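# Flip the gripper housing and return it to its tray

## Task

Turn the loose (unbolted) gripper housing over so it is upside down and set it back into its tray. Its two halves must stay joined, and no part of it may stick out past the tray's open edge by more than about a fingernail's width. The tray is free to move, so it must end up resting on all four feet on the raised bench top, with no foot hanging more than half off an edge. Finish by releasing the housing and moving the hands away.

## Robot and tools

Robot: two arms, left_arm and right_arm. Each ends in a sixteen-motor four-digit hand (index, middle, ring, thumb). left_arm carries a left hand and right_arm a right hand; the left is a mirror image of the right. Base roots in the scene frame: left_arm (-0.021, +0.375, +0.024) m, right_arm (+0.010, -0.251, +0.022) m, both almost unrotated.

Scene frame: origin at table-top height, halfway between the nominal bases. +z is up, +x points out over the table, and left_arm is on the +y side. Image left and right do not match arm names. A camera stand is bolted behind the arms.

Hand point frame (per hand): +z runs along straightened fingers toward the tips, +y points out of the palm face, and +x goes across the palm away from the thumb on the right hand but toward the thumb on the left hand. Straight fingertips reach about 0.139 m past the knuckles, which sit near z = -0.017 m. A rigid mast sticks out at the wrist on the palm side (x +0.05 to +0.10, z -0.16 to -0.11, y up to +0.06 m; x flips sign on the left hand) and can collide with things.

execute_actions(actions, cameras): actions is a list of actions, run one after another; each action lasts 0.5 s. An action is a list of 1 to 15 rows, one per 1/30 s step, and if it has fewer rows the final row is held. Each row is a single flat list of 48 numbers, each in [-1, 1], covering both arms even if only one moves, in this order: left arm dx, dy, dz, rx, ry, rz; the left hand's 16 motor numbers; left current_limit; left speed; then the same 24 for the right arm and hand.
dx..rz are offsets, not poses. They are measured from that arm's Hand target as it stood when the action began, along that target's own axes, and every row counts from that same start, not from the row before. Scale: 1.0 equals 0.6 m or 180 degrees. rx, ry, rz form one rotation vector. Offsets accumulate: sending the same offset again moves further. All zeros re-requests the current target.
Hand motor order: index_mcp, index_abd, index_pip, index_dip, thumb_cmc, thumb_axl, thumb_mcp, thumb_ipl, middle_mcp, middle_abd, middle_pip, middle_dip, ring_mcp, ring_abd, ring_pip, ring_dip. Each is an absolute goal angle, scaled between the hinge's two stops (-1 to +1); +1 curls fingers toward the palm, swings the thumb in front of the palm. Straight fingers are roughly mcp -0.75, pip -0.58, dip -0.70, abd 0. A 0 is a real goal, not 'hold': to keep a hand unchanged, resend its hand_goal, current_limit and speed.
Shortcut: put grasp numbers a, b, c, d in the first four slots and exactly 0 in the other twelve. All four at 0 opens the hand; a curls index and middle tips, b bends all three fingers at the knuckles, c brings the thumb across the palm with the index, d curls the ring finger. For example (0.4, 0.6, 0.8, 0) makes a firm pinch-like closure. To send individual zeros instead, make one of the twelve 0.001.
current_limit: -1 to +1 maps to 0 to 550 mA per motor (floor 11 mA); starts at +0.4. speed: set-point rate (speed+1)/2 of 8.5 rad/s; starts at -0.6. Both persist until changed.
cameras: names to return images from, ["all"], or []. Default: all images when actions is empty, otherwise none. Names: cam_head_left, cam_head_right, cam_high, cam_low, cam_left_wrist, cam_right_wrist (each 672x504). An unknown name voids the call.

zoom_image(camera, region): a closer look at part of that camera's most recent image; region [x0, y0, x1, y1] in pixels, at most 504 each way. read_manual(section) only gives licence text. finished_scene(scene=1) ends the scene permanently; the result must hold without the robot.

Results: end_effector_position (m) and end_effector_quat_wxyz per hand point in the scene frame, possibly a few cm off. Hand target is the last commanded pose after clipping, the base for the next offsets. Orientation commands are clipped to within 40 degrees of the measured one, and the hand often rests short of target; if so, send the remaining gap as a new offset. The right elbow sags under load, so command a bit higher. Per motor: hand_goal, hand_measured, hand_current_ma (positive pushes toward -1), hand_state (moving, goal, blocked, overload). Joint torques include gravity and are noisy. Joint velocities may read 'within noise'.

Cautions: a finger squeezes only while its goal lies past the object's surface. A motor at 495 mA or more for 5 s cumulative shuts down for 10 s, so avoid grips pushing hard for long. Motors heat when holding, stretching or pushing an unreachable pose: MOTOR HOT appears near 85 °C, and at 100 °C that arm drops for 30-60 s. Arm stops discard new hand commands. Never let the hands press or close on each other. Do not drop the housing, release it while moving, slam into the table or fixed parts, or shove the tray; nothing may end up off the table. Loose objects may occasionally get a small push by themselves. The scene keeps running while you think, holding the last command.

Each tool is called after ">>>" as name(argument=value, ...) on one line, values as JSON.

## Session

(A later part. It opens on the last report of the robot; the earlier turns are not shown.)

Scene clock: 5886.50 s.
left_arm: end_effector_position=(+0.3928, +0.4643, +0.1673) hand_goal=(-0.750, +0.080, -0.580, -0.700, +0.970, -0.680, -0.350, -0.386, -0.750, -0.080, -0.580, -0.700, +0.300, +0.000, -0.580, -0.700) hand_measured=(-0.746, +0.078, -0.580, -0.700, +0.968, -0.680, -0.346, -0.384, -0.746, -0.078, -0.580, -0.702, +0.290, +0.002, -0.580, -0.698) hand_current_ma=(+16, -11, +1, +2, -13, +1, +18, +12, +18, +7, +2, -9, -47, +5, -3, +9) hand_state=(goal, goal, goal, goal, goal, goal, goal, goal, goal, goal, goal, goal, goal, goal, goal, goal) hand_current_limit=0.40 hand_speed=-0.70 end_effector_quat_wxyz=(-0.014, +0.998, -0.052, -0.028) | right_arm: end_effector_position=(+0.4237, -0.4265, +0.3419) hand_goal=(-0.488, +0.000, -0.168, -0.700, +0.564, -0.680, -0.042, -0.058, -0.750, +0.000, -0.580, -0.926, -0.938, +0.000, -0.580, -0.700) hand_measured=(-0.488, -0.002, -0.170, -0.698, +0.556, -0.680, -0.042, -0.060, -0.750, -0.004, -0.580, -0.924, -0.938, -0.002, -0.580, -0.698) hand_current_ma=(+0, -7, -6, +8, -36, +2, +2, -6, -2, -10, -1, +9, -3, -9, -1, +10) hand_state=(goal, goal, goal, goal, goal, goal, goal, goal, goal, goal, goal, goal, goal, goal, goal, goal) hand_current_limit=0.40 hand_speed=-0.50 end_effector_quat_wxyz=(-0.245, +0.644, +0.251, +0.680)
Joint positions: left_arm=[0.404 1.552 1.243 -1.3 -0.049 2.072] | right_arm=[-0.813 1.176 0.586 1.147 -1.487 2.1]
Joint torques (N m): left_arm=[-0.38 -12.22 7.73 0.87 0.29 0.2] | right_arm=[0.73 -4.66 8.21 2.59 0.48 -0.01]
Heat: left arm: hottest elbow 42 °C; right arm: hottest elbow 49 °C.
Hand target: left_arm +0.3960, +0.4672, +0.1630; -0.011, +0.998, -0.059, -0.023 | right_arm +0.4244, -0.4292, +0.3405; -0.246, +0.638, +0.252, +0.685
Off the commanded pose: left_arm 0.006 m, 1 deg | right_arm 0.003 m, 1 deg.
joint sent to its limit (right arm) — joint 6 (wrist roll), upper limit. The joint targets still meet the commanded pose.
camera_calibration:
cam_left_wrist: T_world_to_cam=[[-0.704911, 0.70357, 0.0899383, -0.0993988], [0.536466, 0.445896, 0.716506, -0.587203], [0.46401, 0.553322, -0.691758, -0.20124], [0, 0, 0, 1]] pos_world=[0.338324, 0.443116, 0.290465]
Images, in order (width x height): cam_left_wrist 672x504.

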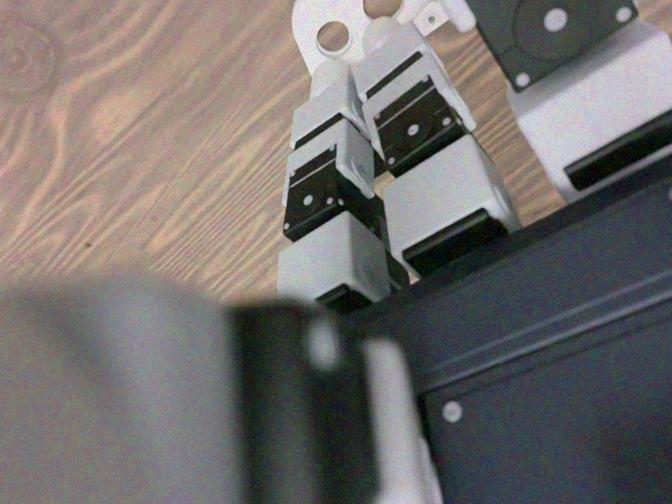

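>>> execute_actions(actions=[[[-0.008,0,0.03,0,0,0,-0.75,0.08,-0.58,-0.70,0.97,-0.68,-0.35,-0.386,-0.75,-0.08,-0.58,-0.70,0.30,0.001,-0.58,-0.70,0.4,-0.7,0,0,0,0,0,0,0,0,0.75,0,0,0,0,0,0,0,0,0,0,0,0,0,0.4,-0.5]]], cameras=["cam_left_wrist"])

>>> zoom_image(camera="cam_left_wrist", region=[250, 0, 450, 150])

Scene clock: 5904.57 s.
left_arm: end_effector_position=(+0.3891, +0.4658, +0.1525) hand_goal=(-0.750, +0.080, -0.580, -0.700, +0.970, -0.680, -0.350, -0.386, -0.750, -0.080, -0.580, -0.700, +0.300, +0.000, -0.580, -0.700) hand_measured=(-0.746, +0.078, -0.580, -0.700, +0.968, -0.680, -0.346, -0.384, -0.746, -0.078, -0.580, -0.702, +0.290, +0.002, -0.580, -0.698) hand_current_ma=(+16, -11, +1, +2, -13, +1, +18, +12, +18, +7, +2, -9, -47, +5, -3, +9) hand_state=(goal, goal, goal, goal, goal, goal, goal, goal, goal, goal, goal, goal, goal, goal, goal, goal) hand_current_limit=0.40 hand_speed=-0.70 end_effector_quat_wxyz=(-0.015, +0.998, -0.052, -0.024) | right_arm: end_effector_position=(+0.4237, -0.4265, +0.3419) hand_goal=(-0.488, +0.000, -0.168, -0.700, +0.564, -0.680, -0.042, -0.058, -0.750, +0.000, -0.580, -0.926, -0.938, +0.000, -0.580, -0.700) hand_measured=(-0.488, -0.002, -0.170, -0.698, +0.556, -0.680, -0.042, -0.060, -0.750, -0.004, -0.580, -0.924, -0.938, -0.002, -0.580, -0.698) hand_current_ma=(+0, -7, -6, +8, -36, +2, +2, -6, -2, -10, -1, +9, -3, -9, -1, +10) hand_state=(goal, goal, goal, goal, goal, goal, goal, goal, goal, goal, goal, goal, goal, goal, goal, goal) hand_current_limit=0.40 hand_speed=-0.50 end_effector_quat_wxyz=(-0.245, +0.644, +0.251, +0.680)
Joint positions: left_arm=[0.411 1.552 1.202 -1.251 -0.049 2.078] | right_arm=[-0.813 1.176 0.586 1.147 -1.487 2.1]
Joint torques (N m): left_arm=[-0.38 -11.28 7.19 0.83 0.27 0.17] | right_arm=[1.14 -5.01 8.29 2.73 0.44 0.02]
Heat: left arm: hottest elbow 41 °C; right arm: hottest elbow 48 °C.
Hand target: left_arm +0.3905, +0.4682, +0.1453; -0.011, +0.998, -0.059, -0.023 | right_arm +0.4244, -0.4292, +0.3405; -0.246, +0.638, +0.252, +0.685
Off the commanded pose: left_arm 0.008 m, 1 deg | right_arm 0.003 m, 1 deg.
joint sent to its limit (right arm) — joint 6 (wrist roll), upper limit. The joint targets still meet the commanded pose.
camera_calibration:
cam_left_wrist: T_world_to_cam=[[-0.705851, 0.703044, 0.0866242, -0.100651], [0.530691, 0.443842, 0.722061, -0.572897], [0.469193, 0.555638, -0.686385, -0.214487], [0, 0, 0, 1]] pos_world=[0.333622, 0.444215, 0.275165]
Images, in order (width x height): cam_left_wrist 672x504.

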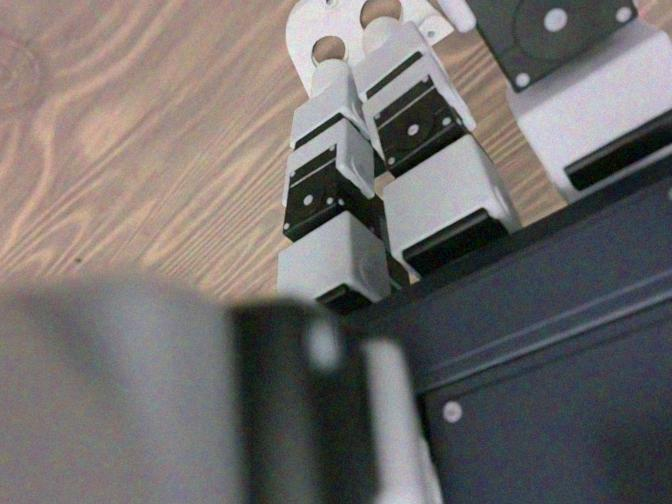

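Scaled by 2.520 from the camera's 672x504 image, which has a finer 960x720 frame.

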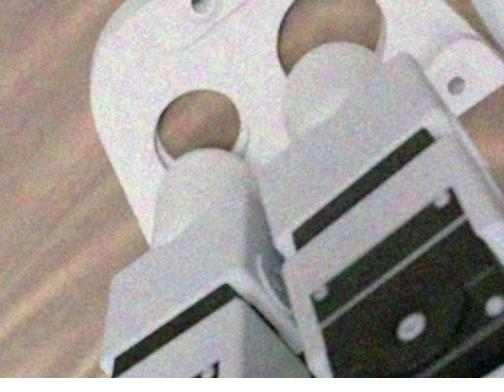

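>>> execute_actions(actions=[[[-0.006,0.003,0.025,0,0,0,-0.75,0.08,-0.58,-0.70,0.97,-0.68,-0.35,-0.386,-0.75,-0.08,-0.58,-0.70,0.30,0.001,-0.58,-0.70,0.4,-0.7,0,0,0,0,0,0,0,0,0.75,0,0,0,0,0,0,0,0,0,0,0,0,0,0.4,-0.5]],[[0,0,0.012,0,0,0,-0.75,0.08,-0.58,-0.70,0.97,-0.68,-0.35,-0.386,-0.75,-0.08,-0.58,-0.70,0.30,0.001,-0.58,-0.70,0.4,-0.7,0,0,0,0,0,0,0,0,0.75,0,0,0,0,0,0,0,0,0,0,0,0,0,0.4,-0.5]]], cameras=["cam_left_wrist"])

>>> zoom_image(camera="cam_left_wrist", region=[250, 0, 450, 150])

Scene clock: 5922.30 s.
left_arm: end_effector_position=(+0.3891, +0.4665, +0.1471) hand_goal=(-0.750, +0.080, -0.580, -0.700, +0.970, -0.680, -0.350, -0.386, -0.750, -0.080, -0.580, -0.700, +0.300, +0.000, -0.580, -0.700) hand_measured=(-0.740, +0.120, -0.576, -0.700, +0.968, -0.680, -0.346, -0.384, -0.746, -0.064, -0.580, -0.702, +0.290, +0.002, -0.580, -0.698) hand_current_ma=(+50, +169, +19, +2, -12, +1, +18, +12, +22, +64, +3, -7, -47, +5, -3, +9) hand_state=(goal, blocked, goal, goal, goal, goal, goal, goal, goal, goal, goal, goal, goal, goal, goal, goal) hand_current_limit=0.40 hand_speed=-0.70 end_effector_quat_wxyz=(-0.020, +0.998, -0.059, -0.011) | right_arm: end_effector_position=(+0.4237, -0.4265, +0.3419) hand_goal=(-0.488, +0.000, -0.168, -0.700, +0.564, -0.680, -0.042, -0.058, -0.750, +0.000, -0.580, -0.926, -0.938, +0.000, -0.580, -0.700) hand_measured=(-0.488, -0.002, -0.170, -0.698, +0.556, -0.680, -0.042, -0.060, -0.750, -0.004, -0.580, -0.924, -0.938, -0.002, -0.580, -0.698) hand_current_ma=(+0, -7, -6, +8, -36, +2, +2, -6, -2, -10, -1, +9, -3, -9, -1, +10) hand_state=(goal, goal, goal, goal, goal, goal, goal, goal, goal, goal, goal, goal, goal, goal, goal, goal) hand_current_limit=0.40 hand_speed=-0.50 end_effector_quat_wxyz=(-0.245, +0.644, +0.251, +0.680)
Joint positions: left_arm=[0.413 1.544 1.178 -1.208 -0.046 2.095] | right_arm=[-0.813 1.176 0.586 1.147 -1.487 2.1]
Joint torques (N m): left_arm=[0.09 -10.05 5.26 1.58 0.14 0.15] | right_arm=[0.62 -4.78 8.36 2.69 0.52 -0.03]
Heat: left arm: hottest elbow 42 °C; right arm: hottest elbow 48 °C.
Hand target: left_arm +0.3857, +0.4674, +0.1232; -0.011, +0.998, -0.059, -0.023 | right_arm +0.4244, -0.4292, +0.3405; -0.246, +0.638, +0.252, +0.685
Off the commanded pose: left_arm 0.024 m, 2 deg | right_arm 0.003 m, 1 deg.
joint sent to its limit (right arm) — joint 6 (wrist roll), upper limit. The joint targets still meet the commanded pose.
camera_calibration:
cam_left_wrist: T_world_to_cam=[[-0.697388, 0.712896, 0.073685, -0.106639], [0.518205, 0.430551, 0.738979, -0.560677], [0.495089, 0.553539, -0.669687, -0.230141], [0, 0, 0, 1]] pos_world=[0.330117, 0.444815, 0.268063]
Images, in order (width x height): cam_left_wrist 672x504.

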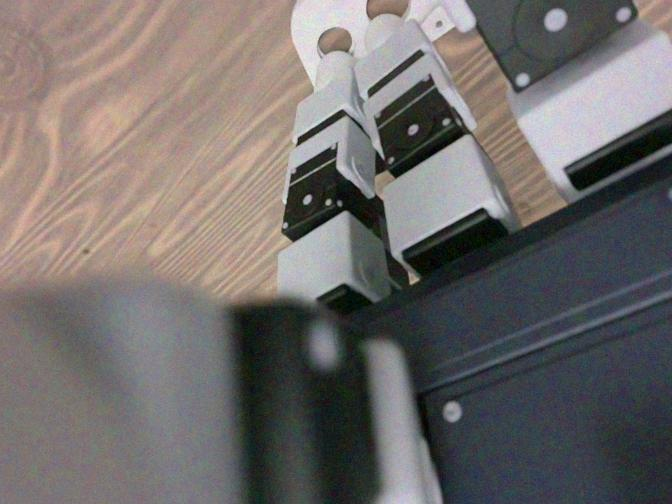

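Scaled by 2.520 from the camera's 672x504 image, which has a finer 960x720 frame.

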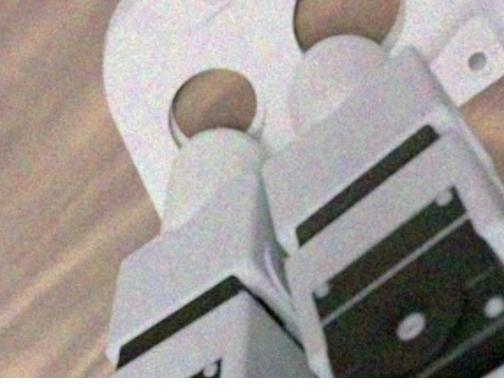

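>>> execute_actions(actions=[[[-0.004,0.008,-0.05,0,0,0,-0.75,0.08,-0.58,-0.70,0.97,-0.68,-0.35,-0.386,-0.75,-0.08,-0.58,-0.70,0.30,0.001,-0.58,-0.70,0.4,-0.7,0,0,0,0,0,0,0,0,0.75,0,0,0,0,0,0,0,0,0,0,0,0,0,0.4,-0.5]],[[0,0,0.02,0,0,0,-0.75,0.08,-0.58,-0.70,0.97,-0.68,-0.35,-0.386,-0.75,-0.08,-0.58,-0.70,0.30,0.001,-0.58,-0.70,0.4,-0.7,0,0,0,0,0,0,0,0,0.75,0,0,0,0,0,0,0,0,0,0,0,0,0,0.4,-0.5]]], cameras=["cam_left_wrist"])

>>> zoom_image(camera="cam_left_wrist", region=[250, 0, 450, 150])

Scene clock: 5938.83 s.
left_arm: end_effector_position=(+0.3865, +0.4651, +0.1495) hand_goal=(-0.750, +0.080, -0.580, -0.700, +0.970, -0.680, -0.350, -0.386, -0.750, -0.080, -0.580, -0.700, +0.300, +0.000, -0.580, -0.700) hand_measured=(-0.748, +0.078, -0.580, -0.700, +0.968, -0.680, -0.346, -0.384, -0.746, -0.076, -0.580, -0.702, +0.290, +0.002, -0.580, -0.698) hand_current_ma=(+5, -4, +2, +2, -11, +1, +18, +12, +20, +14, +3, -7, -47, +5, -3, +9) hand_state=(goal, goal, goal, goal, goal, goal, goal, goal, goal, goal, goal, goal, goal, goal, goal, goal) hand_current_limit=0.40 hand_speed=-0.70 end_effector_quat_wxyz=(-0.018, +0.998, -0.054, -0.016) | right_arm: end_effector_position=(+0.4237, -0.4265, +0.3419) hand_goal=(-0.488, +0.000, -0.168, -0.700, +0.564, -0.680, -0.042, -0.058, -0.750, +0.000, -0.580, -0.926, -0.938, +0.000, -0.580, -0.700) hand_measured=(-0.488, -0.002, -0.170, -0.698, +0.556, -0.680, -0.042, -0.060, -0.750, -0.004, -0.580, -0.924, -0.938, -0.002, -0.580, -0.698) hand_current_ma=(+0, -7, -6, +8, -36, +2, +2, -6, -2, -10, -1, +9, -3, -9, -1, +10) hand_state=(goal, goal, goal, goal, goal, goal, goal, goal, goal, goal, goal, goal, goal, goal, goal, goal) hand_current_limit=0.40 hand_speed=-0.50 end_effector_quat_wxyz=(-0.245, +0.644, +0.251, +0.680)
Joint positions: left_arm=[0.413 1.538 1.178 -1.223 -0.046 2.084] | right_arm=[-0.813 1.176 0.586 1.147 -1.487 2.1]
Joint torques (N m): left_arm=[-1.03 -11.87 6.63 0.88 0.14 0.07] | right_arm=[1.03 -4.66 8.28 2.55 0.5 -0.02]
Heat: left arm: hottest elbow 40 °C; right arm: hottest elbow 48 °C.
Hand target: left_arm +0.3836, +0.4625, +0.1411; -0.011, +0.998, -0.059, -0.023 | right_arm +0.4244, -0.4292, +0.3405; -0.246, +0.638, +0.252, +0.685
Off the commanded pose: left_arm 0.009 m, 1 deg | right_arm 0.003 m, 1 deg.
joint sent to its limit (right arm) — joint 6 (wrist roll), upper limit. The joint targets still meet the commanded pose.
camera_calibration:
cam_left_wrist: T_world_to_cam=[[-0.704345, 0.705646, 0.0772173, -0.10209], [0.520006, 0.438858, 0.732802, -0.564301], [0.483211, 0.556298, -0.676047, -0.222233], [0, 0, 0, 1]] pos_world=[0.328918, 0.443315, 0.271164]
Images, in order (width x height): cam_left_wrist 672x504.

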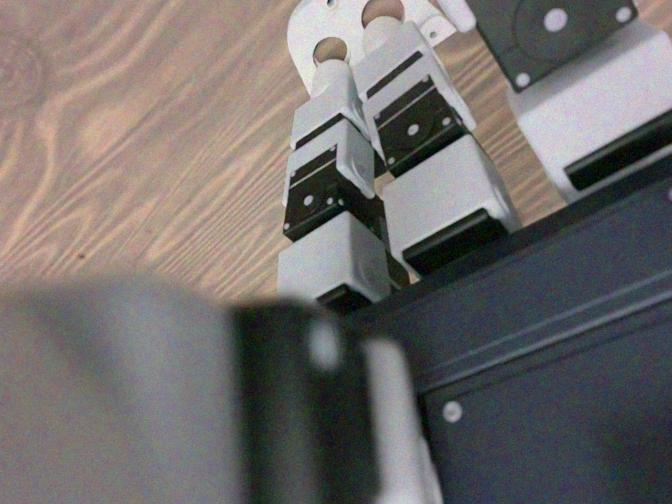

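Scaled by 2.520 from the camera's 672x504 image, which has a finer 960x720 frame.

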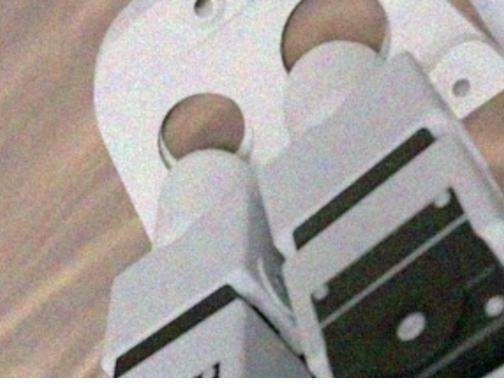

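>>> execute_actions(actions=[[[-0.012,0.014,0.0,0,0,0,-0.75,0.08,-0.58,-0.70,0.97,-0.68,-0.35,-0.386,-0.75,-0.08,-0.58,-0.70,0.30,0.001,-0.58,-0.70,0.4,-0.7,0,0,0,0,0,0,0,0,0.75,0,0,0,0,0,0,0,0,0,0,0,0,0,0.4,-0.5]]])

Scene clock: 5947.97 s.
left_arm: end_effector_position=(+0.3824, +0.4617, +0.1491) hand_goal=(-0.750, +0.080, -0.580, -0.700, +0.970, -0.680, -0.350, -0.386, -0.750, -0.080, -0.580, -0.700, +0.300, +0.000, -0.580, -0.700) hand_measured=(-0.752, +0.070, -0.582, -0.700, +0.968, -0.680, -0.346, -0.384, -0.746, -0.076, -0.580, -0.702, +0.290, +0.002, -0.580, -0.698) hand_current_ma=(-13, -36, -10, -2, -11, +1, +18, +12, +20, +13, +3, -7, -47, +5, -3, +9) hand_state=(goal, goal, goal, goal, goal, goal, goal, goal, goal, goal, goal, goal, goal, goal, goal, goal) hand_current_limit=0.40 hand_speed=-0.70 end_effector_quat_wxyz=(-0.019, +0.998, -0.056, -0.013) | right_arm: end_effector_position=(+0.4237, -0.4265, +0.3419) hand_goal=(-0.488, +0.000, -0.168, -0.700, +0.564, -0.680, -0.042, -0.058, -0.750, +0.000, -0.580, -0.926, -0.938, +0.000, -0.580, -0.700) hand_measured=(-0.488, -0.002, -0.170, -0.698, +0.556, -0.680, -0.042, -0.060, -0.750, -0.004, -0.580, -0.924, -0.938, -0.002, -0.580, -0.698) hand_current_ma=(+0, -7, -6, +8, -36, +2, +2, -6, -2, -10, -1, +9, -3, -9, -1, +10) hand_state=(goal, goal, goal, goal, goal, goal, goal, goal, goal, goal, goal, goal, goal, goal, goal, goal) hand_current_limit=0.40 hand_speed=-0.50 end_effector_quat_wxyz=(-0.245, +0.644, +0.251, +0.680)
Joint positions: left_arm=[0.409 1.523 1.16 -1.214 -0.046 2.084] | right_arm=[-0.813 1.176 0.586 1.147 -1.487 2.1]
Joint torques (N m): left_arm=[-1.55 -12.22 5.89 0.59 0.16 -0.01] | right_arm=[0.85 -4.95 8.13 2.62 0.48 0.03]
Heat: left arm: hottest elbow 40 °C; right arm: hottest elbow 48 °C.
Hand target: left_arm +0.3755, +0.4549, +0.1413; -0.011, +0.998, -0.060, -0.023 | right_arm +0.4244, -0.4292, +0.3405; -0.246, +0.638, +0.252, +0.685
Off the commanded pose: left_arm 0.012 m, 2 deg | right_arm 0.003 m, 1 deg.
joint sent to its limit (right arm) — joint 6 (wrist roll), upper limit. The joint targets still meet the commanded pose.

>>> execute_actions(actions=[[[0.004,-0.004,0.018,0,0,0,-0.75,0.08,-0.58,-0.70,0.97,-0.68,-0.35,-0.386,-0.75,-0.08,-0.58,-0.70,0.30,0.001,-0.58,-0.70,0.4,-0.7,0,0,0,0,0,0,0,0,0.75,0,0,0,0,0,0,0,0,0,0,0,0,0,0.4,-0.5]]], cameras=["cam_left_wrist"])

>>> zoom_image(camera="cam_left_wrist", region=[250, 0, 450, 150])

Scene clock: 5954.13 s.
left_arm: end_effector_position=(+0.3837, +0.4616, +0.1480) hand_goal=(-0.750, +0.080, -0.580, -0.700, +0.970, -0.680, -0.350, -0.386, -0.750, -0.080, -0.580, -0.700, +0.300, +0.000, -0.580, -0.700) hand_measured=(-0.752, +0.092, -0.582, -0.700, +0.968, -0.680, -0.346, -0.384, -0.746, -0.076, -0.580, -0.702, +0.290, +0.002, -0.580, -0.698) hand_current_ma=(-9, +46, -10, -2, -11, +1, +18, +12, +20, +13, +3, -7, -47, +5, -3, +9) hand_state=(goal, goal, goal, goal, goal, goal, goal, goal, goal, goal, goal, goal, goal, goal, goal, goal) hand_current_limit=0.40 hand_speed=-0.70 end_effector_quat_wxyz=(-0.019, +0.998, -0.056, -0.009) | right_arm: end_effector_position=(+0.4237, -0.4265, +0.3419) hand_goal=(-0.488, +0.000, -0.168, -0.700, +0.564, -0.680, -0.042, -0.058, -0.750, +0.000, -0.580, -0.926, -0.938, +0.000, -0.580, -0.700) hand_measured=(-0.488, -0.002, -0.170, -0.698, +0.556, -0.680, -0.042, -0.060, -0.750, -0.004, -0.580, -0.924, -0.938, -0.002, -0.580, -0.698) hand_current_ma=(+0, -7, -6, +8, -36, +2, +2, -6, -2, -10, -1, +9, -3, -9, -1, +10) hand_state=(goal, goal, goal, goal, goal, goal, goal, goal, goal, goal, goal, goal, goal, goal, goal, goal) hand_current_limit=0.40 hand_speed=-0.50 end_effector_quat_wxyz=(-0.245, +0.644, +0.251, +0.680)
Joint positions: left_arm=[0.409 1.522 1.156 -1.203 -0.043 2.084] | right_arm=[-0.813 1.176 0.586 1.147 -1.487 2.1]
Joint torques (N m): left_arm=[-0.91 -10.7 5.46 0.8 0.18 0.02] | right_arm=[0.62 -4.66 8.13 2.69 0.47 0.04]
Heat: left arm: hottest elbow 40 °C; right arm: hottest elbow 48 °C.
Hand target: left_arm +0.3776, +0.4573, +0.1305; -0.011, +0.998, -0.060, -0.023 | right_arm +0.4244, -0.4292, +0.3405; -0.246, +0.638, +0.252, +0.685
Off the commanded pose: left_arm 0.019 m, 2 deg | right_arm 0.003 m, 1 deg.
joint sent to its limit (right arm) — joint 6 (wrist roll), upper limit. The joint targets still meet the commanded pose.
camera_calibration:
cam_left_wrist: T_world_to_cam=[[-0.702651, 0.708143, 0.0693877, -0.10215], [0.511653, 0.435089, 0.740884, -0.556468], [0.494462, 0.556085, -0.66804, -0.225441], [0, 0, 0, 1]] pos_world=[0.324415, 0.439814, 0.268763]
Images, in order (width x height): cam_left_wrist 672x504.

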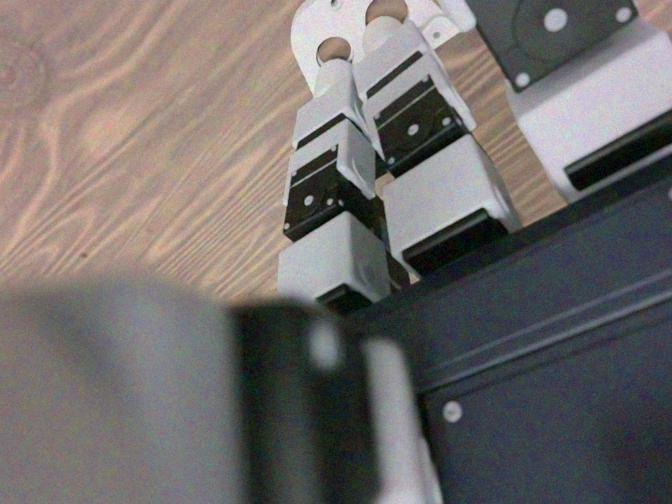

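Scaled by 2.520 from the camera's 672x504 image, which has a finer 960x720 frame.

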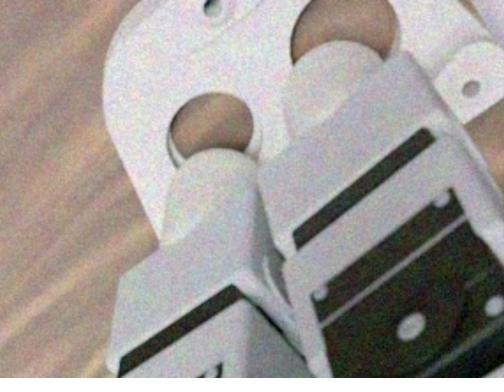

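>>> execute_actions(actions=[[[-0.014,0.004,-0.025,0,0,0,-0.75,0.08,-0.58,-0.70,0.97,-0.68,-0.35,-0.386,-0.75,-0.08,-0.58,-0.70,0.30,0.001,-0.58,-0.70,0.4,-0.7,0,0,0,0,0,0,0,0,0.75,0,0,0,0,0,0,0,0,0,0,0,0,0,0.4,-0.5]],[[0.002,0,0.02,0,0,0,-0.75,0.08,-0.58,-0.70,0.97,-0.68,-0.35,-0.386,-0.75,-0.08,-0.58,-0.70,0.30,0.001,-0.58,-0.70,0.4,-0.7,0,0,0,0,0,0,0,0,0.75,0,0,0,0,0,0,0,0,0,0,0,0,0,0.4,-0.5]],[[0,0,0.015,0,0,0,-0.75,0.08,-0.58,-0.70,0.97,-0.68,-0.35,-0.386,-0.75,-0.08,-0.58,-0.70,0.30,0.001,-0.58,-0.70,0.4,-0.7,0,0,0,0,0,0,0,0,0.75,0,0,0,0,0,0,0,0,0,0,0,0,0,0.4,-0.5]]], cameras=["cam_left_wrist"])

>>> zoom_image(camera="cam_left_wrist", region=[250, 0, 450, 150])

Scene clock: 5967.23 s.
left_arm: end_effector_position=(+0.3807, +0.4598, +0.1466) hand_goal=(-0.750, +0.080, -0.580, -0.700, +0.970, -0.680, -0.350, -0.386, -0.750, -0.080, -0.580, -0.700, +0.300, +0.000, -0.580, -0.700) hand_measured=(-0.756, +0.090, -0.584, -0.702, +0.968, -0.680, -0.346, -0.384, -0.746, -0.076, -0.580, -0.702, +0.290, +0.002, -0.580, -0.698) hand_current_ma=(-25, +44, -19, -7, -11, +1, +18, +12, +20, +13, +3, -7, -47, +5, -3, +9) hand_state=(goal, goal, goal, goal, goal, goal, goal, goal, goal, goal, goal, goal, goal, goal, goal, goal) hand_current_limit=0.40 hand_speed=-0.70 end_effector_quat_wxyz=(-0.022, +0.998, -0.056, +0.000) | right_arm: end_effector_position=(+0.4237, -0.4265, +0.3419) hand_goal=(-0.488, +0.000, -0.168, -0.700, +0.564, -0.680, -0.042, -0.058, -0.750, +0.000, -0.580, -0.926, -0.938, +0.000, -0.580, -0.700) hand_measured=(-0.488, -0.002, -0.170, -0.698, +0.556, -0.680, -0.042, -0.060, -0.750, -0.004, -0.580, -0.924, -0.938, -0.002, -0.580, -0.698) hand_current_ma=(+0, -7, -6, +8, -36, +2, +2, -6, -2, -10, -1, +9, -3, -9, -1, +10) hand_state=(goal, goal, goal, goal, goal, goal, goal, goal, goal, goal, goal, goal, goal, goal, goal, goal) hand_current_limit=0.40 hand_speed=-0.50 end_effector_quat_wxyz=(-0.245, +0.644, +0.251, +0.680)
Joint positions: left_arm=[0.409 1.503 1.131 -1.179 -0.04 2.084] | right_arm=[-0.813 1.176 0.586 1.147 -1.487 2.1]
Joint torques (N m): left_arm=[-0.62 -10.05 5.11 0.8 0.16 0.03] | right_arm=[1.08 -4.95 8.38 2.77 0.44 0.01]
Heat: left arm: hottest elbow 39 °C; right arm: hottest elbow 48 °C.
Hand target: left_arm +0.3700, +0.4559, +0.1248; -0.011, +0.998, -0.060, -0.023 | right_arm +0.4244, -0.4292, +0.3405; -0.246, +0.638, +0.252, +0.685
Off the commanded pose: left_arm 0.025 m, 3 deg | right_arm 0.003 m, 1 deg.
joint sent to its limit (right arm) — joint 6 (wrist roll), upper limit. The joint targets still meet the commanded pose.
camera_calibration:
cam_left_wrist: T_world_to_cam=[[-0.703819, 0.707864, 0.0597317, -0.100861], [0.498091, 0.43179, 0.751973, -0.548013], [0.506503, 0.559004, -0.656483, -0.231466], [0, 0, 0, 1]] pos_world=[0.31921, 0.437413, 0.266162]
Images, in order (width x height): cam_left_wrist 672x504.

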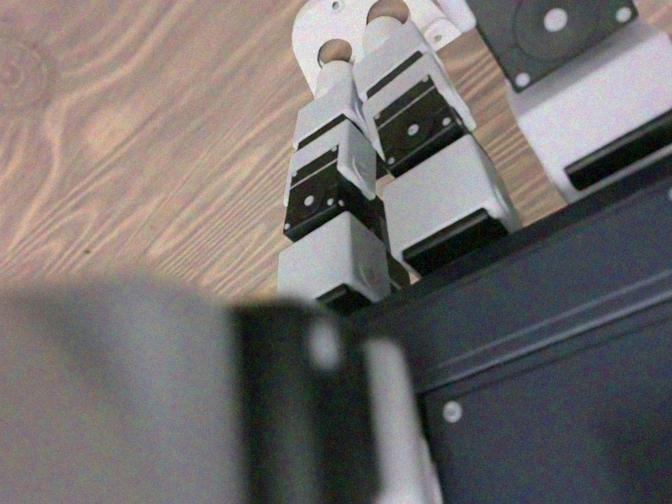

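Scaled by 2.520 from the camera's 672x504 image, which has a finer 960x720 frame.

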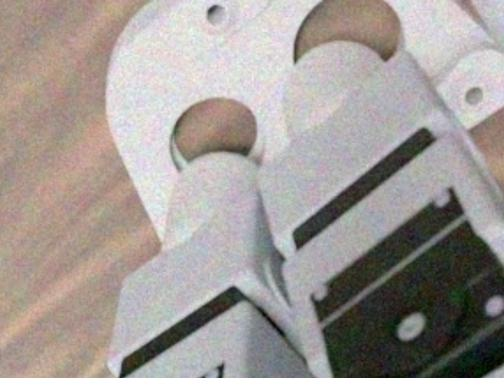

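>>> execute_actions(actions=[[[0,0,-0.05,0,0,0,-0.75,0.08,-0.58,-0.70,0.97,-0.68,-0.35,-0.386,-0.75,-0.08,-0.58,-0.70,0.30,0.001,-0.58,-0.70,0.4,-0.7,0,0,0,0,0,0,0,0,0.75,0,0,0,0,0,0,0,0,0,0,0,0,0,0.4,-0.5]]], cameras=["cam_left_wrist"])

>>> zoom_image(camera="cam_left_wrist", region=[250, 0, 450, 150])

Scene clock: 5992.27 s.
left_arm: end_effector_position=(+0.3669, +0.4551, +0.1486) hand_goal=(-0.750, +0.080, -0.580, -0.700, +0.970, -0.680, -0.350, -0.386, -0.750, -0.080, -0.580, -0.700, +0.300, +0.000, -0.580, -0.700) hand_measured=(-0.750, +0.076, -0.582, -0.702, +0.968, -0.680, -0.346, -0.384, -0.746, -0.078, -0.580, -0.702, +0.290, +0.002, -0.580, -0.698) hand_current_ma=(-4, -19, -11, -11, -11, +1, +18, +12, +16, +11, +3, -7, -48, +4, -3, +9) hand_state=(goal, goal, goal, goal, goal, goal, goal, goal, goal, goal, goal, goal, goal, goal, goal, goal) hand_current_limit=0.40 hand_speed=-0.70 end_effector_quat_wxyz=(-0.013, +0.998, -0.056, -0.026) | right_arm: end_effector_position=(+0.4237, -0.4265, +0.3419) hand_goal=(-0.488, +0.000, -0.168, -0.700, +0.564, -0.680, -0.042, -0.058, -0.750, +0.000, -0.580, -0.926, -0.938, +0.000, -0.580, -0.700) hand_measured=(-0.488, -0.002, -0.170, -0.698, +0.556, -0.680, -0.042, -0.060, -0.750, -0.004, -0.580, -0.924, -0.938, -0.002, -0.580, -0.698) hand_current_ma=(+0, -7, -6, +8, -36, +2, +2, -6, -2, -10, -1, +9, -3, -9, -1, +10) hand_state=(goal, goal, goal, goal, goal, goal, goal, goal, goal, goal, goal, goal, goal, goal, goal, goal) hand_current_limit=0.40 hand_speed=-0.50 end_effector_quat_wxyz=(-0.245, +0.644, +0.251, +0.680)
Joint positions: left_arm=[0.409 1.5 1.131 -1.237 -0.046 2.084] | right_arm=[-0.813 1.176 0.586 1.147 -1.487 2.1]
Joint torques (N m): left_arm=[-1.03 -11.52 8.92 -0.08 0.17 0.03] | right_arm=[0.91 -5.3 8.13 2.77 0.45 -0.02]
Heat: left arm: hottest elbow 39 °C; right arm: hottest elbow 48 °C.
Hand target: left_arm +0.3713, +0.4552, +0.1548; -0.011, +0.998, -0.060, -0.023 | right_arm +0.4244, -0.4292, +0.3405; -0.246, +0.638, +0.252, +0.685
Off the commanded pose: left_arm 0.008 m, 1 deg | right_arm 0.003 m, 1 deg.
joint sent to its limit (right arm) — joint 6 (wrist roll), upper limit. The joint targets still meet the commanded pose.
camera_calibration:
cam_left_wrist: T_world_to_cam=[[-0.699902, 0.709064, 0.0858276, -0.113241], [0.53723, 0.443445, 0.717454, -0.555157], [0.470661, 0.548257, -0.691298, -0.197245], [0, 0, 0, 1]] pos_world=[0.311824, 0.434617, 0.271664]
Images, in order (width x height): cam_left_wrist 672x504.

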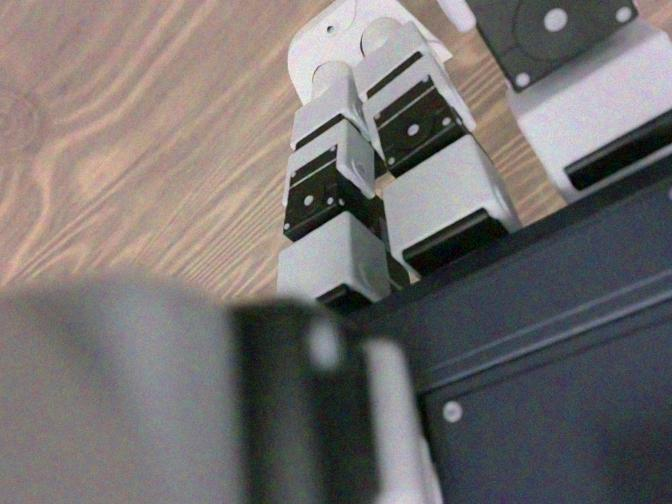

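Scaled by 2.520 from the camera's 672x504 image, which has a finer 960x720 frame.

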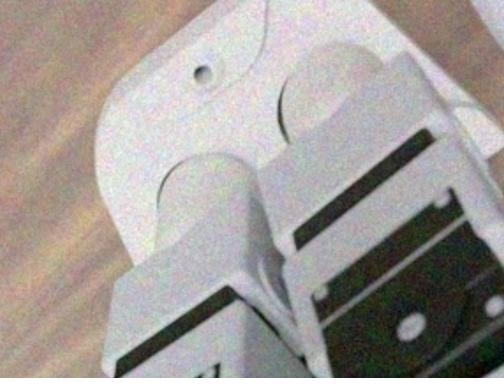

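>>> execute_actions(actions=[[[0.004,0,0.02,0,0,0,-0.75,0.08,-0.58,-0.70,0.97,-0.68,-0.35,-0.386,-0.75,-0.08,-0.58,-0.70,0.30,0.001,-0.58,-0.70,0.4,-0.7,0,0,0,0,0,0,0,0,0.75,0,0,0,0,0,0,0,0,0,0,0,0,0,0.4,-0.5]],[[0,0,0.012,0,0,0,-0.75,0.08,-0.58,-0.70,0.97,-0.68,-0.35,-0.386,-0.75,-0.08,-0.58,-0.70,0.30,0.001,-0.58,-0.70,0.4,-0.7,0,0,0,0,0,0,0,0,0.75,0,0,0,0,0,0,0,0,0,0,0,0,0,0.4,-0.5]]], cameras=["cam_left_wrist"])

>>> zoom_image(camera="cam_left_wrist", region=[250, 0, 450, 150])

Scene clock: 6001.20 s.
left_arm: end_effector_position=(+0.3699, +0.4564, +0.1456) hand_goal=(-0.750, +0.080, -0.580, -0.700, +0.970, -0.680, -0.350, -0.386, -0.750, -0.080, -0.580, -0.700, +0.300, +0.000, -0.580, -0.700) hand_measured=(-0.750, +0.078, -0.582, -0.702, +0.968, -0.680, -0.346, -0.384, -0.746, -0.078, -0.580, -0.702, +0.290, +0.002, -0.580, -0.698) hand_current_ma=(-2, -7, -9, -10, -11, +1, +18, +12, +16, +11, +3, -7, -48, +4, -3, +9) hand_state=(goal, goal, goal, goal, goal, goal, goal, goal, goal, goal, goal, goal, goal, goal, goal, goal) hand_current_limit=0.40 hand_speed=-0.70 end_effector_quat_wxyz=(-0.015, +0.998, -0.056, -0.020) | right_arm: end_effector_position=(+0.4237, -0.4265, +0.3419) hand_goal=(-0.488, +0.000, -0.168, -0.700, +0.564, -0.680, -0.042, -0.058, -0.750, +0.000, -0.580, -0.926, -0.938, +0.000, -0.580, -0.700) hand_measured=(-0.488, -0.002, -0.170, -0.698, +0.556, -0.680, -0.042, -0.060, -0.750, -0.004, -0.580, -0.924, -0.938, -0.002, -0.580, -0.698) hand_current_ma=(+0, -7, -6, +8, -36, +2, +2, -6, -2, -10, -1, +9, -3, -9, -1, +10) hand_state=(goal, goal, goal, goal, goal, goal, goal, goal, goal, goal, goal, goal, goal, goal, goal, goal) hand_current_limit=0.40 hand_speed=-0.50 end_effector_quat_wxyz=(-0.245, +0.644, +0.251, +0.680)
Joint positions: left_arm=[0.409 1.503 1.126 -1.217 -0.046 2.084] | right_arm=[-0.813 1.176 0.586 1.147 -1.487 2.1]
Joint torques (N m): left_arm=[-0.91 -10.4 7.05 0.91 0.11 0.05] | right_arm=[0.5 -5.13 8.27 2.74 0.49 -0.04]
Heat: left arm: hottest elbow 39 °C; right arm: hottest elbow 48 °C.
Hand target: left_arm +0.3728, +0.4554, +0.1356; -0.011, +0.998, -0.060, -0.023 | right_arm +0.4244, -0.4292, +0.3405; -0.246, +0.638, +0.252, +0.685
Off the commanded pose: left_arm 0.010 m, 1 deg | right_arm 0.003 m, 1 deg.
joint sent to its limit (right arm) — joint 6 (wrist roll), upper limit. The joint targets still meet the commanded pose.
camera_calibration:
cam_left_wrist: T_world_to_cam=[[-0.700892, 0.708643, 0.081095, -0.110524], [0.52878, 0.439932, 0.725846, -0.551596], [0.478689, 0.55162, -0.683061, -0.207261], [0, 0, 0, 1]] pos_world=[0.313421, 0.435316, 0.267764]
Images, in order (width x height): cam_left_wrist 672x504.

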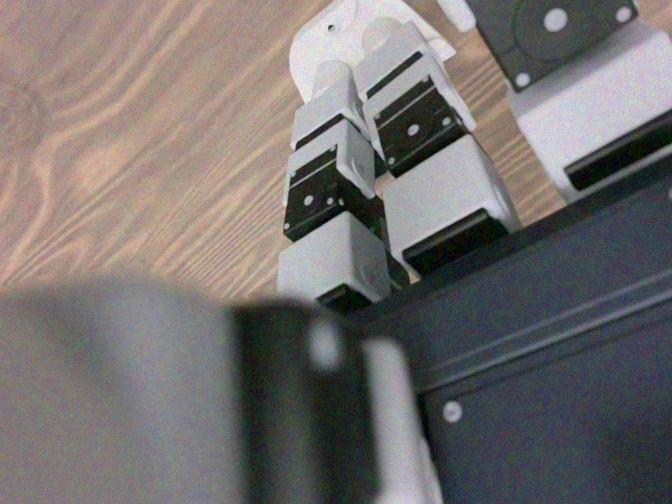

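Scaled by 2.520 from the camera's 672x504 image, which has a finer 960x720 frame.

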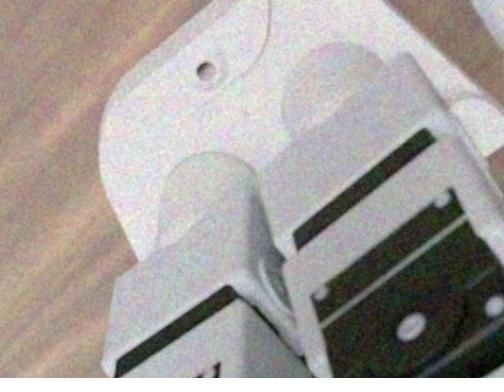

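>>> execute_actions(actions=[[[0.0113,-0.0005,0,0,0,-0.0444,-0.75,0.08,-0.58,-0.70,0.97,-0.68,-0.35,-0.386,-0.75,-0.08,-0.58,-0.70,0.30,0.001,-0.58,-0.70,0.4,-0.7,0,0,0,0,0,0,0,0,0.75,0,0,0,0,0,0,0,0,0,0,0,0,0,0.4,-0.5]],[[0.0113,-0.0014,0,0,0,-0.0444,-0.75,0.08,-0.58,-0.70,0.97,-0.68,-0.35,-0.386,-0.75,-0.08,-0.58,-0.70,0.30,0.001,-0.58,-0.70,0.4,-0.7,0,0,0,0,0,0,0,0,0.75,0,0,0,0,0,0,0,0,0,0,0,0,0,0.4,-0.5]],[[0.0114,-0.0023,0,0,0,-0.0444,-0.75,0.08,-0.58,-0.70,0.97,-0.68,-0.35,-0.386,-0.75,-0.08,-0.58,-0.70,0.30,0.001,-0.58,-0.70,0.4,-0.7,0,0,0,0,0,0,0,0,0.75,0,0,0,0,0,0,0,0,0,0,0,0,0,0.4,-0.5]]], cameras=["cam_left_wrist"])

>>> zoom_image(camera="cam_left_wrist", region=[250, 0, 450, 150])

Scene clock: 6025.40 s.
left_arm: end_effector_position=(+0.3962, +0.4599, +0.1436) hand_goal=(-0.750, +0.080, -0.580, -0.700, +0.970, -0.680, -0.350, -0.386, -0.750, -0.080, -0.580, -0.700, +0.300, +0.000, -0.580, -0.700) hand_measured=(-0.734, +0.082, -0.570, -0.696, +0.968, -0.680, -0.346, -0.384, -0.748, -0.078, -0.580, -0.702, +0.290, +0.002, -0.580, -0.698) hand_current_ma=(+77, +7, +43, +16, -11, +1, +18, +12, +12, +11, +3, -7, -48, +4, -3, +9) hand_state=(goal, goal, goal, goal, goal, goal, goal, goal, goal, goal, goal, goal, goal, goal, goal, goal) hand_current_limit=0.40 hand_speed=-0.70 end_effector_quat_wxyz=(-0.013, +0.990, +0.139, -0.013) | right_arm: end_effector_position=(+0.4237, -0.4265, +0.3419) hand_goal=(-0.488, +0.000, -0.168, -0.700, +0.564, -0.680, -0.042, -0.058, -0.750, +0.000, -0.580, -0.926, -0.938, +0.000, -0.580, -0.700) hand_measured=(-0.488, -0.002, -0.170, -0.698, +0.556, -0.680, -0.042, -0.060, -0.750, -0.004, -0.580, -0.924, -0.938, -0.002, -0.580, -0.698) hand_current_ma=(+0, -7, -6, +8, -36, +2, +2, -6, -2, -10, -1, +9, -3, -9, -1, +10) hand_state=(goal, goal, goal, goal, goal, goal, goal, goal, goal, goal, goal, goal, goal, goal, goal, goal) hand_current_limit=0.40 hand_speed=-0.50 end_effector_quat_wxyz=(-0.245, +0.644, +0.251, +0.680)
Joint positions: left_arm=[0.403 1.481 1.095 -1.203 -0.032 1.687] | right_arm=[-0.813 1.176 0.586 1.147 -1.487 2.1]
Joint torques (N m): left_arm=[-1.44 -11.69 5.9 0.72 0.03 -0.13] | right_arm=[0.62 -4.78 8.42 2.7 0.49 0.01]
Heat: left arm: hottest elbow 39 °C; right arm: hottest elbow 48 °C.
Hand target: left_arm +0.3929, +0.4583, +0.1347; -0.015, +0.989, +0.149, -0.020 | right_arm +0.4244, -0.4292, +0.3405; -0.246, +0.638, +0.252, +0.685
Off the commanded pose: left_arm 0.010 m, 1 deg | right_arm 0.003 m, 1 deg.
joint sent to its limit (right arm) — joint 6 (wrist roll), upper limit. The joint targets still meet the commanded pose.
camera_calibration:
cam_left_wrist: T_world_to_cam=[[-0.919412, 0.387787, 0.0655927, 0.141922], [0.30694, 0.603211, 0.736155, -0.554319], [0.245906, 0.696963, -0.673627, -0.199063], [0, 0, 0, 1]] pos_world=[0.349578, 0.418076, 0.264662]
Images, in order (width x height): cam_left_wrist 672x504.

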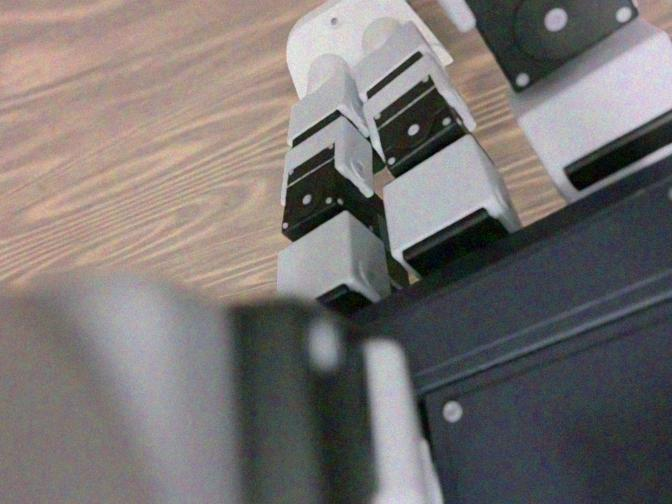

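Scaled by 2.520 from the camera's 672x504 image, which has a finer 960x720 frame.

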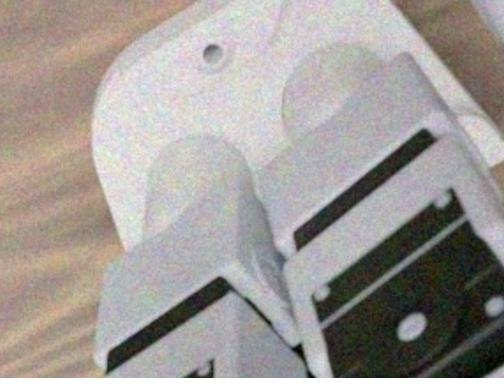

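>>> execute_actions(actions=[[[0.0116,-0.0031,0,0,0,-0.0444,-0.75,0.08,-0.58,-0.70,0.97,-0.68,-0.35,-0.386,-0.75,-0.08,-0.58,-0.70,0.30,0.001,-0.58,-0.70,0.4,-0.7,0,0,0,0,0,0,0,0,0.75,0,0,0,0,0,0,0,0,0,0,0,0,0,0.4,-0.5]],[[0.0119,-0.0039,0,0,0,-0.0444,-0.75,0.08,-0.58,-0.70,0.97,-0.68,-0.35,-0.386,-0.75,-0.08,-0.58,-0.70,0.30,0.001,-0.58,-0.70,0.4,-0.7,0,0,0,0,0,0,0,0,0.75,0,0,0,0,0,0,0,0,0,0,0,0,0,0.4,-0.5]],[[0.0123,-0.0047,0,0,0,-0.0444,-0.75,0.08,-0.58,-0.70,0.97,-0.68,-0.35,-0.386,-0.75,-0.08,-0.58,-0.70,0.30,0.001,-0.58,-0.70,0.4,-0.7,0,0,0,0,0,0,0,0,0.75,0,0,0,0,0,0,0,0,0,0,0,0,0,0.4,-0.5]]], cameras=["cam_head_left","cam_head_right","cam_left_wrist"])

>>> zoom_image(camera="cam_head_right", region=[80, 280, 200, 370])

>>> zoom_image(camera="cam_head_left", region=[80, 280, 200, 370])

Scene clock: 6037.80 s.
left_arm: end_effector_position=(+0.4165, +0.4739, +0.1435) hand_goal=(-0.750, +0.080, -0.580, -0.700, +0.970, -0.680, -0.350, -0.386, -0.750, -0.080, -0.580, -0.700, +0.300, +0.000, -0.580, -0.700) hand_measured=(-0.714, +0.076, -0.556, -0.688, +0.968, -0.680, -0.346, -0.384, -0.748, -0.084, -0.580, -0.702, +0.290, +0.002, -0.580, -0.698) hand_current_ma=(+181, -14, +114, +51, -11, +1, +18, +12, +10, -13, +3, -7, -48, +4, -3, +9) hand_state=(blocked, goal, blocked, goal, goal, goal, goal, goal, goal, goal, goal, goal, goal, goal, goal, goal) hand_current_limit=0.40 hand_speed=-0.70 end_effector_quat_wxyz=(-0.013, +0.941, +0.339, -0.005) | right_arm: end_effector_position=(+0.4237, -0.4265, +0.3419) hand_goal=(-0.488, +0.000, -0.168, -0.700, +0.564, -0.680, -0.042, -0.058, -0.750, +0.000, -0.580, -0.926, -0.938, +0.000, -0.580, -0.700) hand_measured=(-0.488, -0.002, -0.170, -0.698, +0.556, -0.680, -0.042, -0.060, -0.750, -0.004, -0.580, -0.924, -0.938, -0.002, -0.580, -0.698) hand_current_ma=(+0, -7, -6, +8, -36, +2, +2, -6, -2, -10, -1, +9, -3, -9, -1, +10) hand_state=(goal, goal, goal, goal, goal, goal, goal, goal, goal, goal, goal, goal, goal, goal, goal, goal) hand_current_limit=0.40 hand_speed=-0.50 end_effector_quat_wxyz=(-0.245, +0.644, +0.251, +0.680)
Joint positions: left_arm=[0.386 1.45 1.061 -1.19 -0.027 1.257] | right_arm=[-0.813 1.176 0.586 1.147 -1.487 2.1]
Joint torques (N m): left_arm=[-1.03 -11.28 6 0.65 -0.08 -0.18] | right_arm=[0.79 -4.95 8.21 2.59 0.48 -0.01]
Heat: left arm: hottest elbow 39 °C; right arm: hottest elbow 48 °C.
Hand target: left_arm +0.4091, +0.4738, +0.1344; -0.019, +0.936, +0.351, -0.016 | right_arm +0.4244, -0.4292, +0.3405; -0.246, +0.638, +0.252, +0.685
Off the commanded pose: left_arm 0.012 m, 2 deg | right_arm 0.003 m, 1 deg.
joint sent to its limit (right arm) — joint 6 (wrist roll), upper limit. The joint targets still meet the commanded pose.
camera_calibration:
cam_left_wrist: T_world_to_cam=[[-0.99875, -0.0144629, 0.0478545, 0.381376], [0.0260828, 0.665876, 0.745606, -0.48297], [-0.0426488, 0.745922, -0.664666, -0.118247], [0, 0, 0, 1]] pos_world=[0.388453, 0.415317, 0.26326]
Images, in order (width x height): cam_head_left 672x504, cam_head_right 672x504, cam_left_wrist 672x504.

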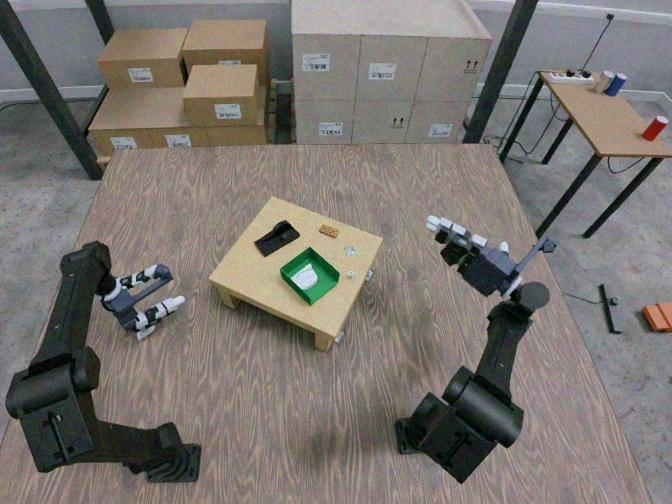

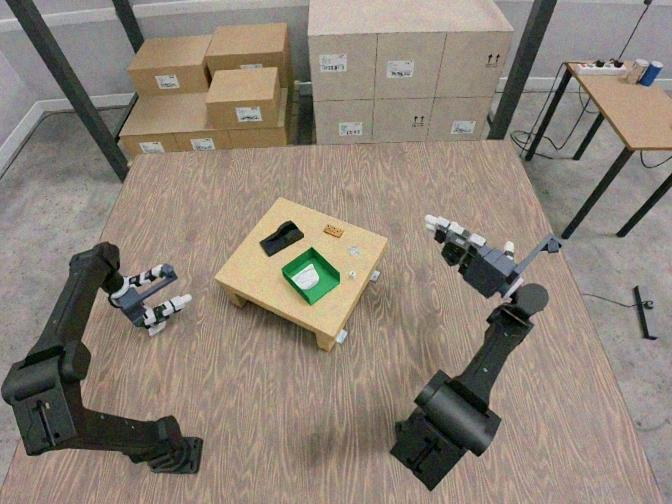

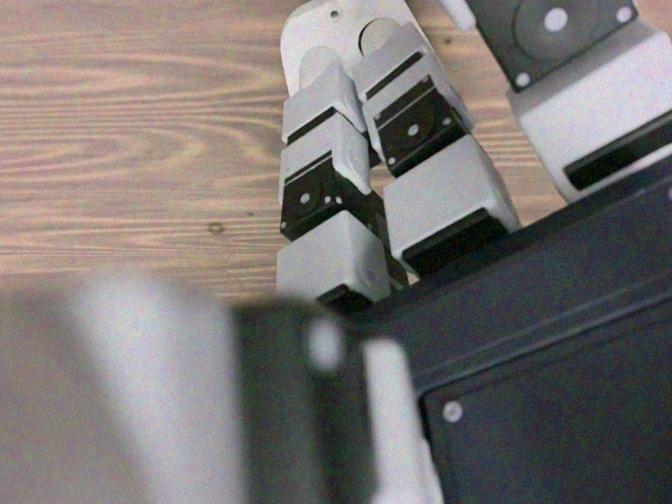

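Scaled by 4.200 from the camera's 672x504 image, which has a finer 960x720 frame.

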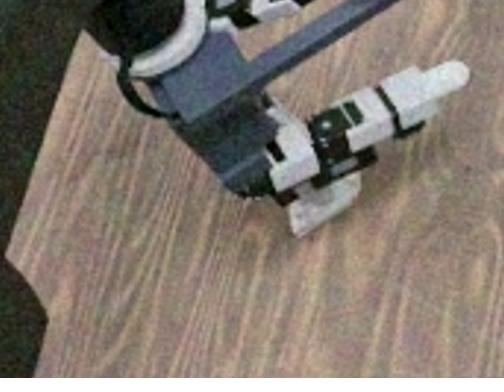

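Scaled by 4.200 from the camera's 672x504 image, which has a finer 960x720 frame.

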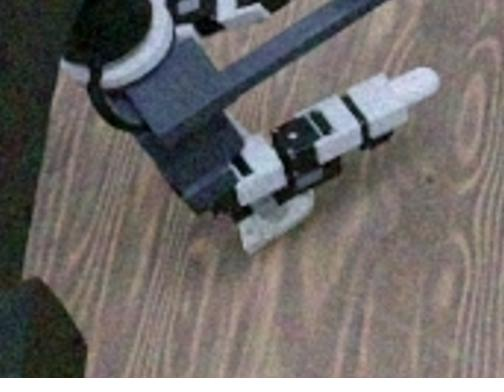

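>>> execute_actions(actions=[[[0,0,-0.06,0,0,0,-0.75,0.08,-0.58,-0.70,0.97,-0.68,-0.35,-0.386,-0.75,-0.08,-0.58,-0.70,0.30,0.001,-0.58,-0.70,0.4,-0.7,0,0,0,0,0,0,0,0,0.75,0,0,0,0,0,0,0,0,0,0,0,0,0,0.4,-0.5]],[[0,0,-0.07,0,0,0,-0.75,0.08,-0.58,-0.70,0.97,-0.68,-0.35,-0.386,-0.75,-0.08,-0.58,-0.70,0.30,0.001,-0.58,-0.70,0.4,-0.7,0,0,0,0,0,0,0,0,0.75,0,0,0,0,0,0,0,0,0,0,0,0,0,0.4,-0.5]],[[0,0,-0.08,0,0,0,-0.75,0.08,-0.58,-0.70,0.97,-0.68,-0.35,-0.386,-0.75,-0.08,-0.58,-0.70,0.30,0.001,-0.58,-0.70,0.4,-0.7,0,0,0,0,0,0,0,0,0.75,0,0,0,0,0,0,0,0,0,0,0,0,0,0.4,-0.5]],[[0.0543,-0.0277,0,0,0,-0.1333,-0.75,0,-0.58,-0.70,0.43,-0.68,-0.18,-0.386,-0.75,0.001,-0.58,-0.70,-0.75,0.001,-0.58,-0.70,0.4,-0.7,0,0,0,0,0,0,0,0,0.75,0,0,0,0,0,0,0,0,0,0,0,0,0,0.4,-0.5]],[[0.0543,-0.0277,0,0,0,-0.1333,-0.75,0,-0.58,-0.70,0.43,-0.68,-0.18,-0.386,-0.75,0.001,-0.58,-0.70,-0.75,0.001,-0.58,-0.70,0.4,-0.7,0,0,0,0,0,0,0,0,0.75,0,0,0,0,0,0,0,0,0,0,0,0,0,0.4,-0.5]],[[0.0543,-0.0277,0,0,0,-0.1333,-0.75,0,-0.58,-0.70,0.43,-0.68,-0.18,-0.386,-0.75,0.001,-0.58,-0.70,-0.75,0.001,-0.58,-0.70,0.4,-0.7,0,0,0,0,0,0,0,0,0.75,0,0,0,0,0,0,0,0,0,0,0,0,0,0.4,-0.5]]], cameras=["cam_left_wrist"])

Scene clock: 6066.33 s.
left_arm: end_effector_position=(+0.4014, +0.5697, +0.2432) hand_goal=(-0.750, +0.000, -0.580, -0.700, +0.430, -0.680, -0.180, -0.386, -0.750, +0.000, -0.580, -0.700, -0.750, +0.000, -0.580, -0.700) hand_measured=(-0.746, +0.004, -0.576, -0.698, +0.432, -0.680, -0.178, -0.384, -0.748, -0.004, -0.580, -0.702, -0.744, +0.002, -0.580, -0.698) hand_current_ma=(+20, +12, +15, +11, +9, +1, +11, +12, +9, -12, +3, -7, +32, +4, -3, +9) hand_state=(goal, goal, goal, goal, goal, goal, goal, goal, goal, goal, goal, goal, goal, goal, goal, goal) hand_current_limit=0.40 hand_speed=-0.70 end_effector_quat_wxyz=(-0.031, +0.558, +0.829, -0.020) | right_arm: end_effector_position=(+0.4237, -0.4265, +0.3419) hand_goal=(-0.488, +0.000, -0.168, -0.700, +0.564, -0.680, -0.042, -0.058, -0.750, +0.000, -0.580, -0.926, -0.938, +0.000, -0.580, -0.700) hand_measured=(-0.488, -0.002, -0.170, -0.698, +0.556, -0.680, -0.042, -0.060, -0.750, -0.004, -0.580, -0.924, -0.938, -0.002, -0.580, -0.698) hand_current_ma=(+0, -7, -6, +8, -36, +2, +2, -6, -2, -10, -1, +9, -3, -9, -1, +10) hand_state=(goal, goal, goal, goal, goal, goal, goal, goal, goal, goal, goal, goal, goal, goal, goal, goal) hand_current_limit=0.40 hand_speed=-0.50 end_effector_quat_wxyz=(-0.245, +0.644, +0.251, +0.680)
Joint positions: left_arm=[0.379 1.381 1.266 -1.524 -0.027 -0.014] | right_arm=[-0.813 1.176 0.586 1.147 -1.487 2.1]
Joint torques (N m): left_arm=[-1.44 -10.87 11.06 0.03 -0.23 -0.13] | right_arm=[0.85 -4.89 8.27 2.67 0.46 0.02]
Heat: left arm: hottest elbow 39 °C; right arm: hottest elbow 48 °C.
Hand target: left_arm +0.4107, +0.5740, +0.2626; -0.025, +0.551, +0.834, -0.002 | right_arm +0.4244, -0.4292, +0.3405; -0.246, +0.638, +0.252, +0.685
Off the commanded pose: left_arm 0.022 m, 2 deg | right_arm 0.003 m, 1 deg.
joint sent to its limit (right arm) — joint 6 (wrist roll), upper limit. The joint targets still meet the commanded pose.
camera_calibration:
cam_left_wrist: T_world_to_cam=[[-0.285842, -0.956929, 0.0508026, 0.612875], [-0.591164, 0.217813, 0.776584, -0.125203], [-0.754201, 0.191948, -0.627962, 0.468286], [0, 0, 0, 1]] pos_world=[0.454352, 0.523862, 0.360161]
Images, in order (width x height): cam_left_wrist 672x504.

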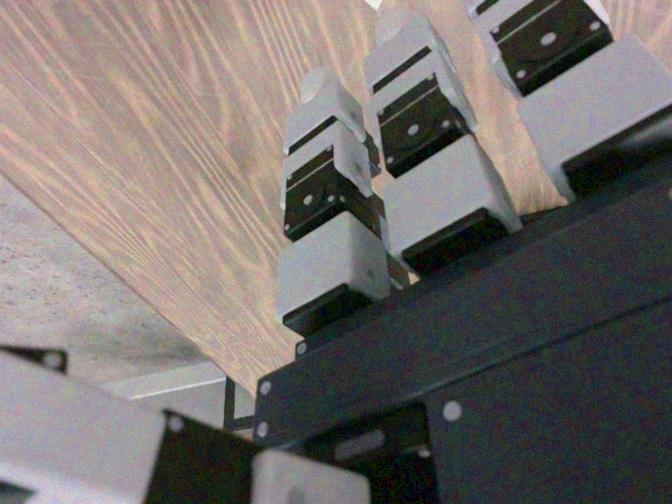

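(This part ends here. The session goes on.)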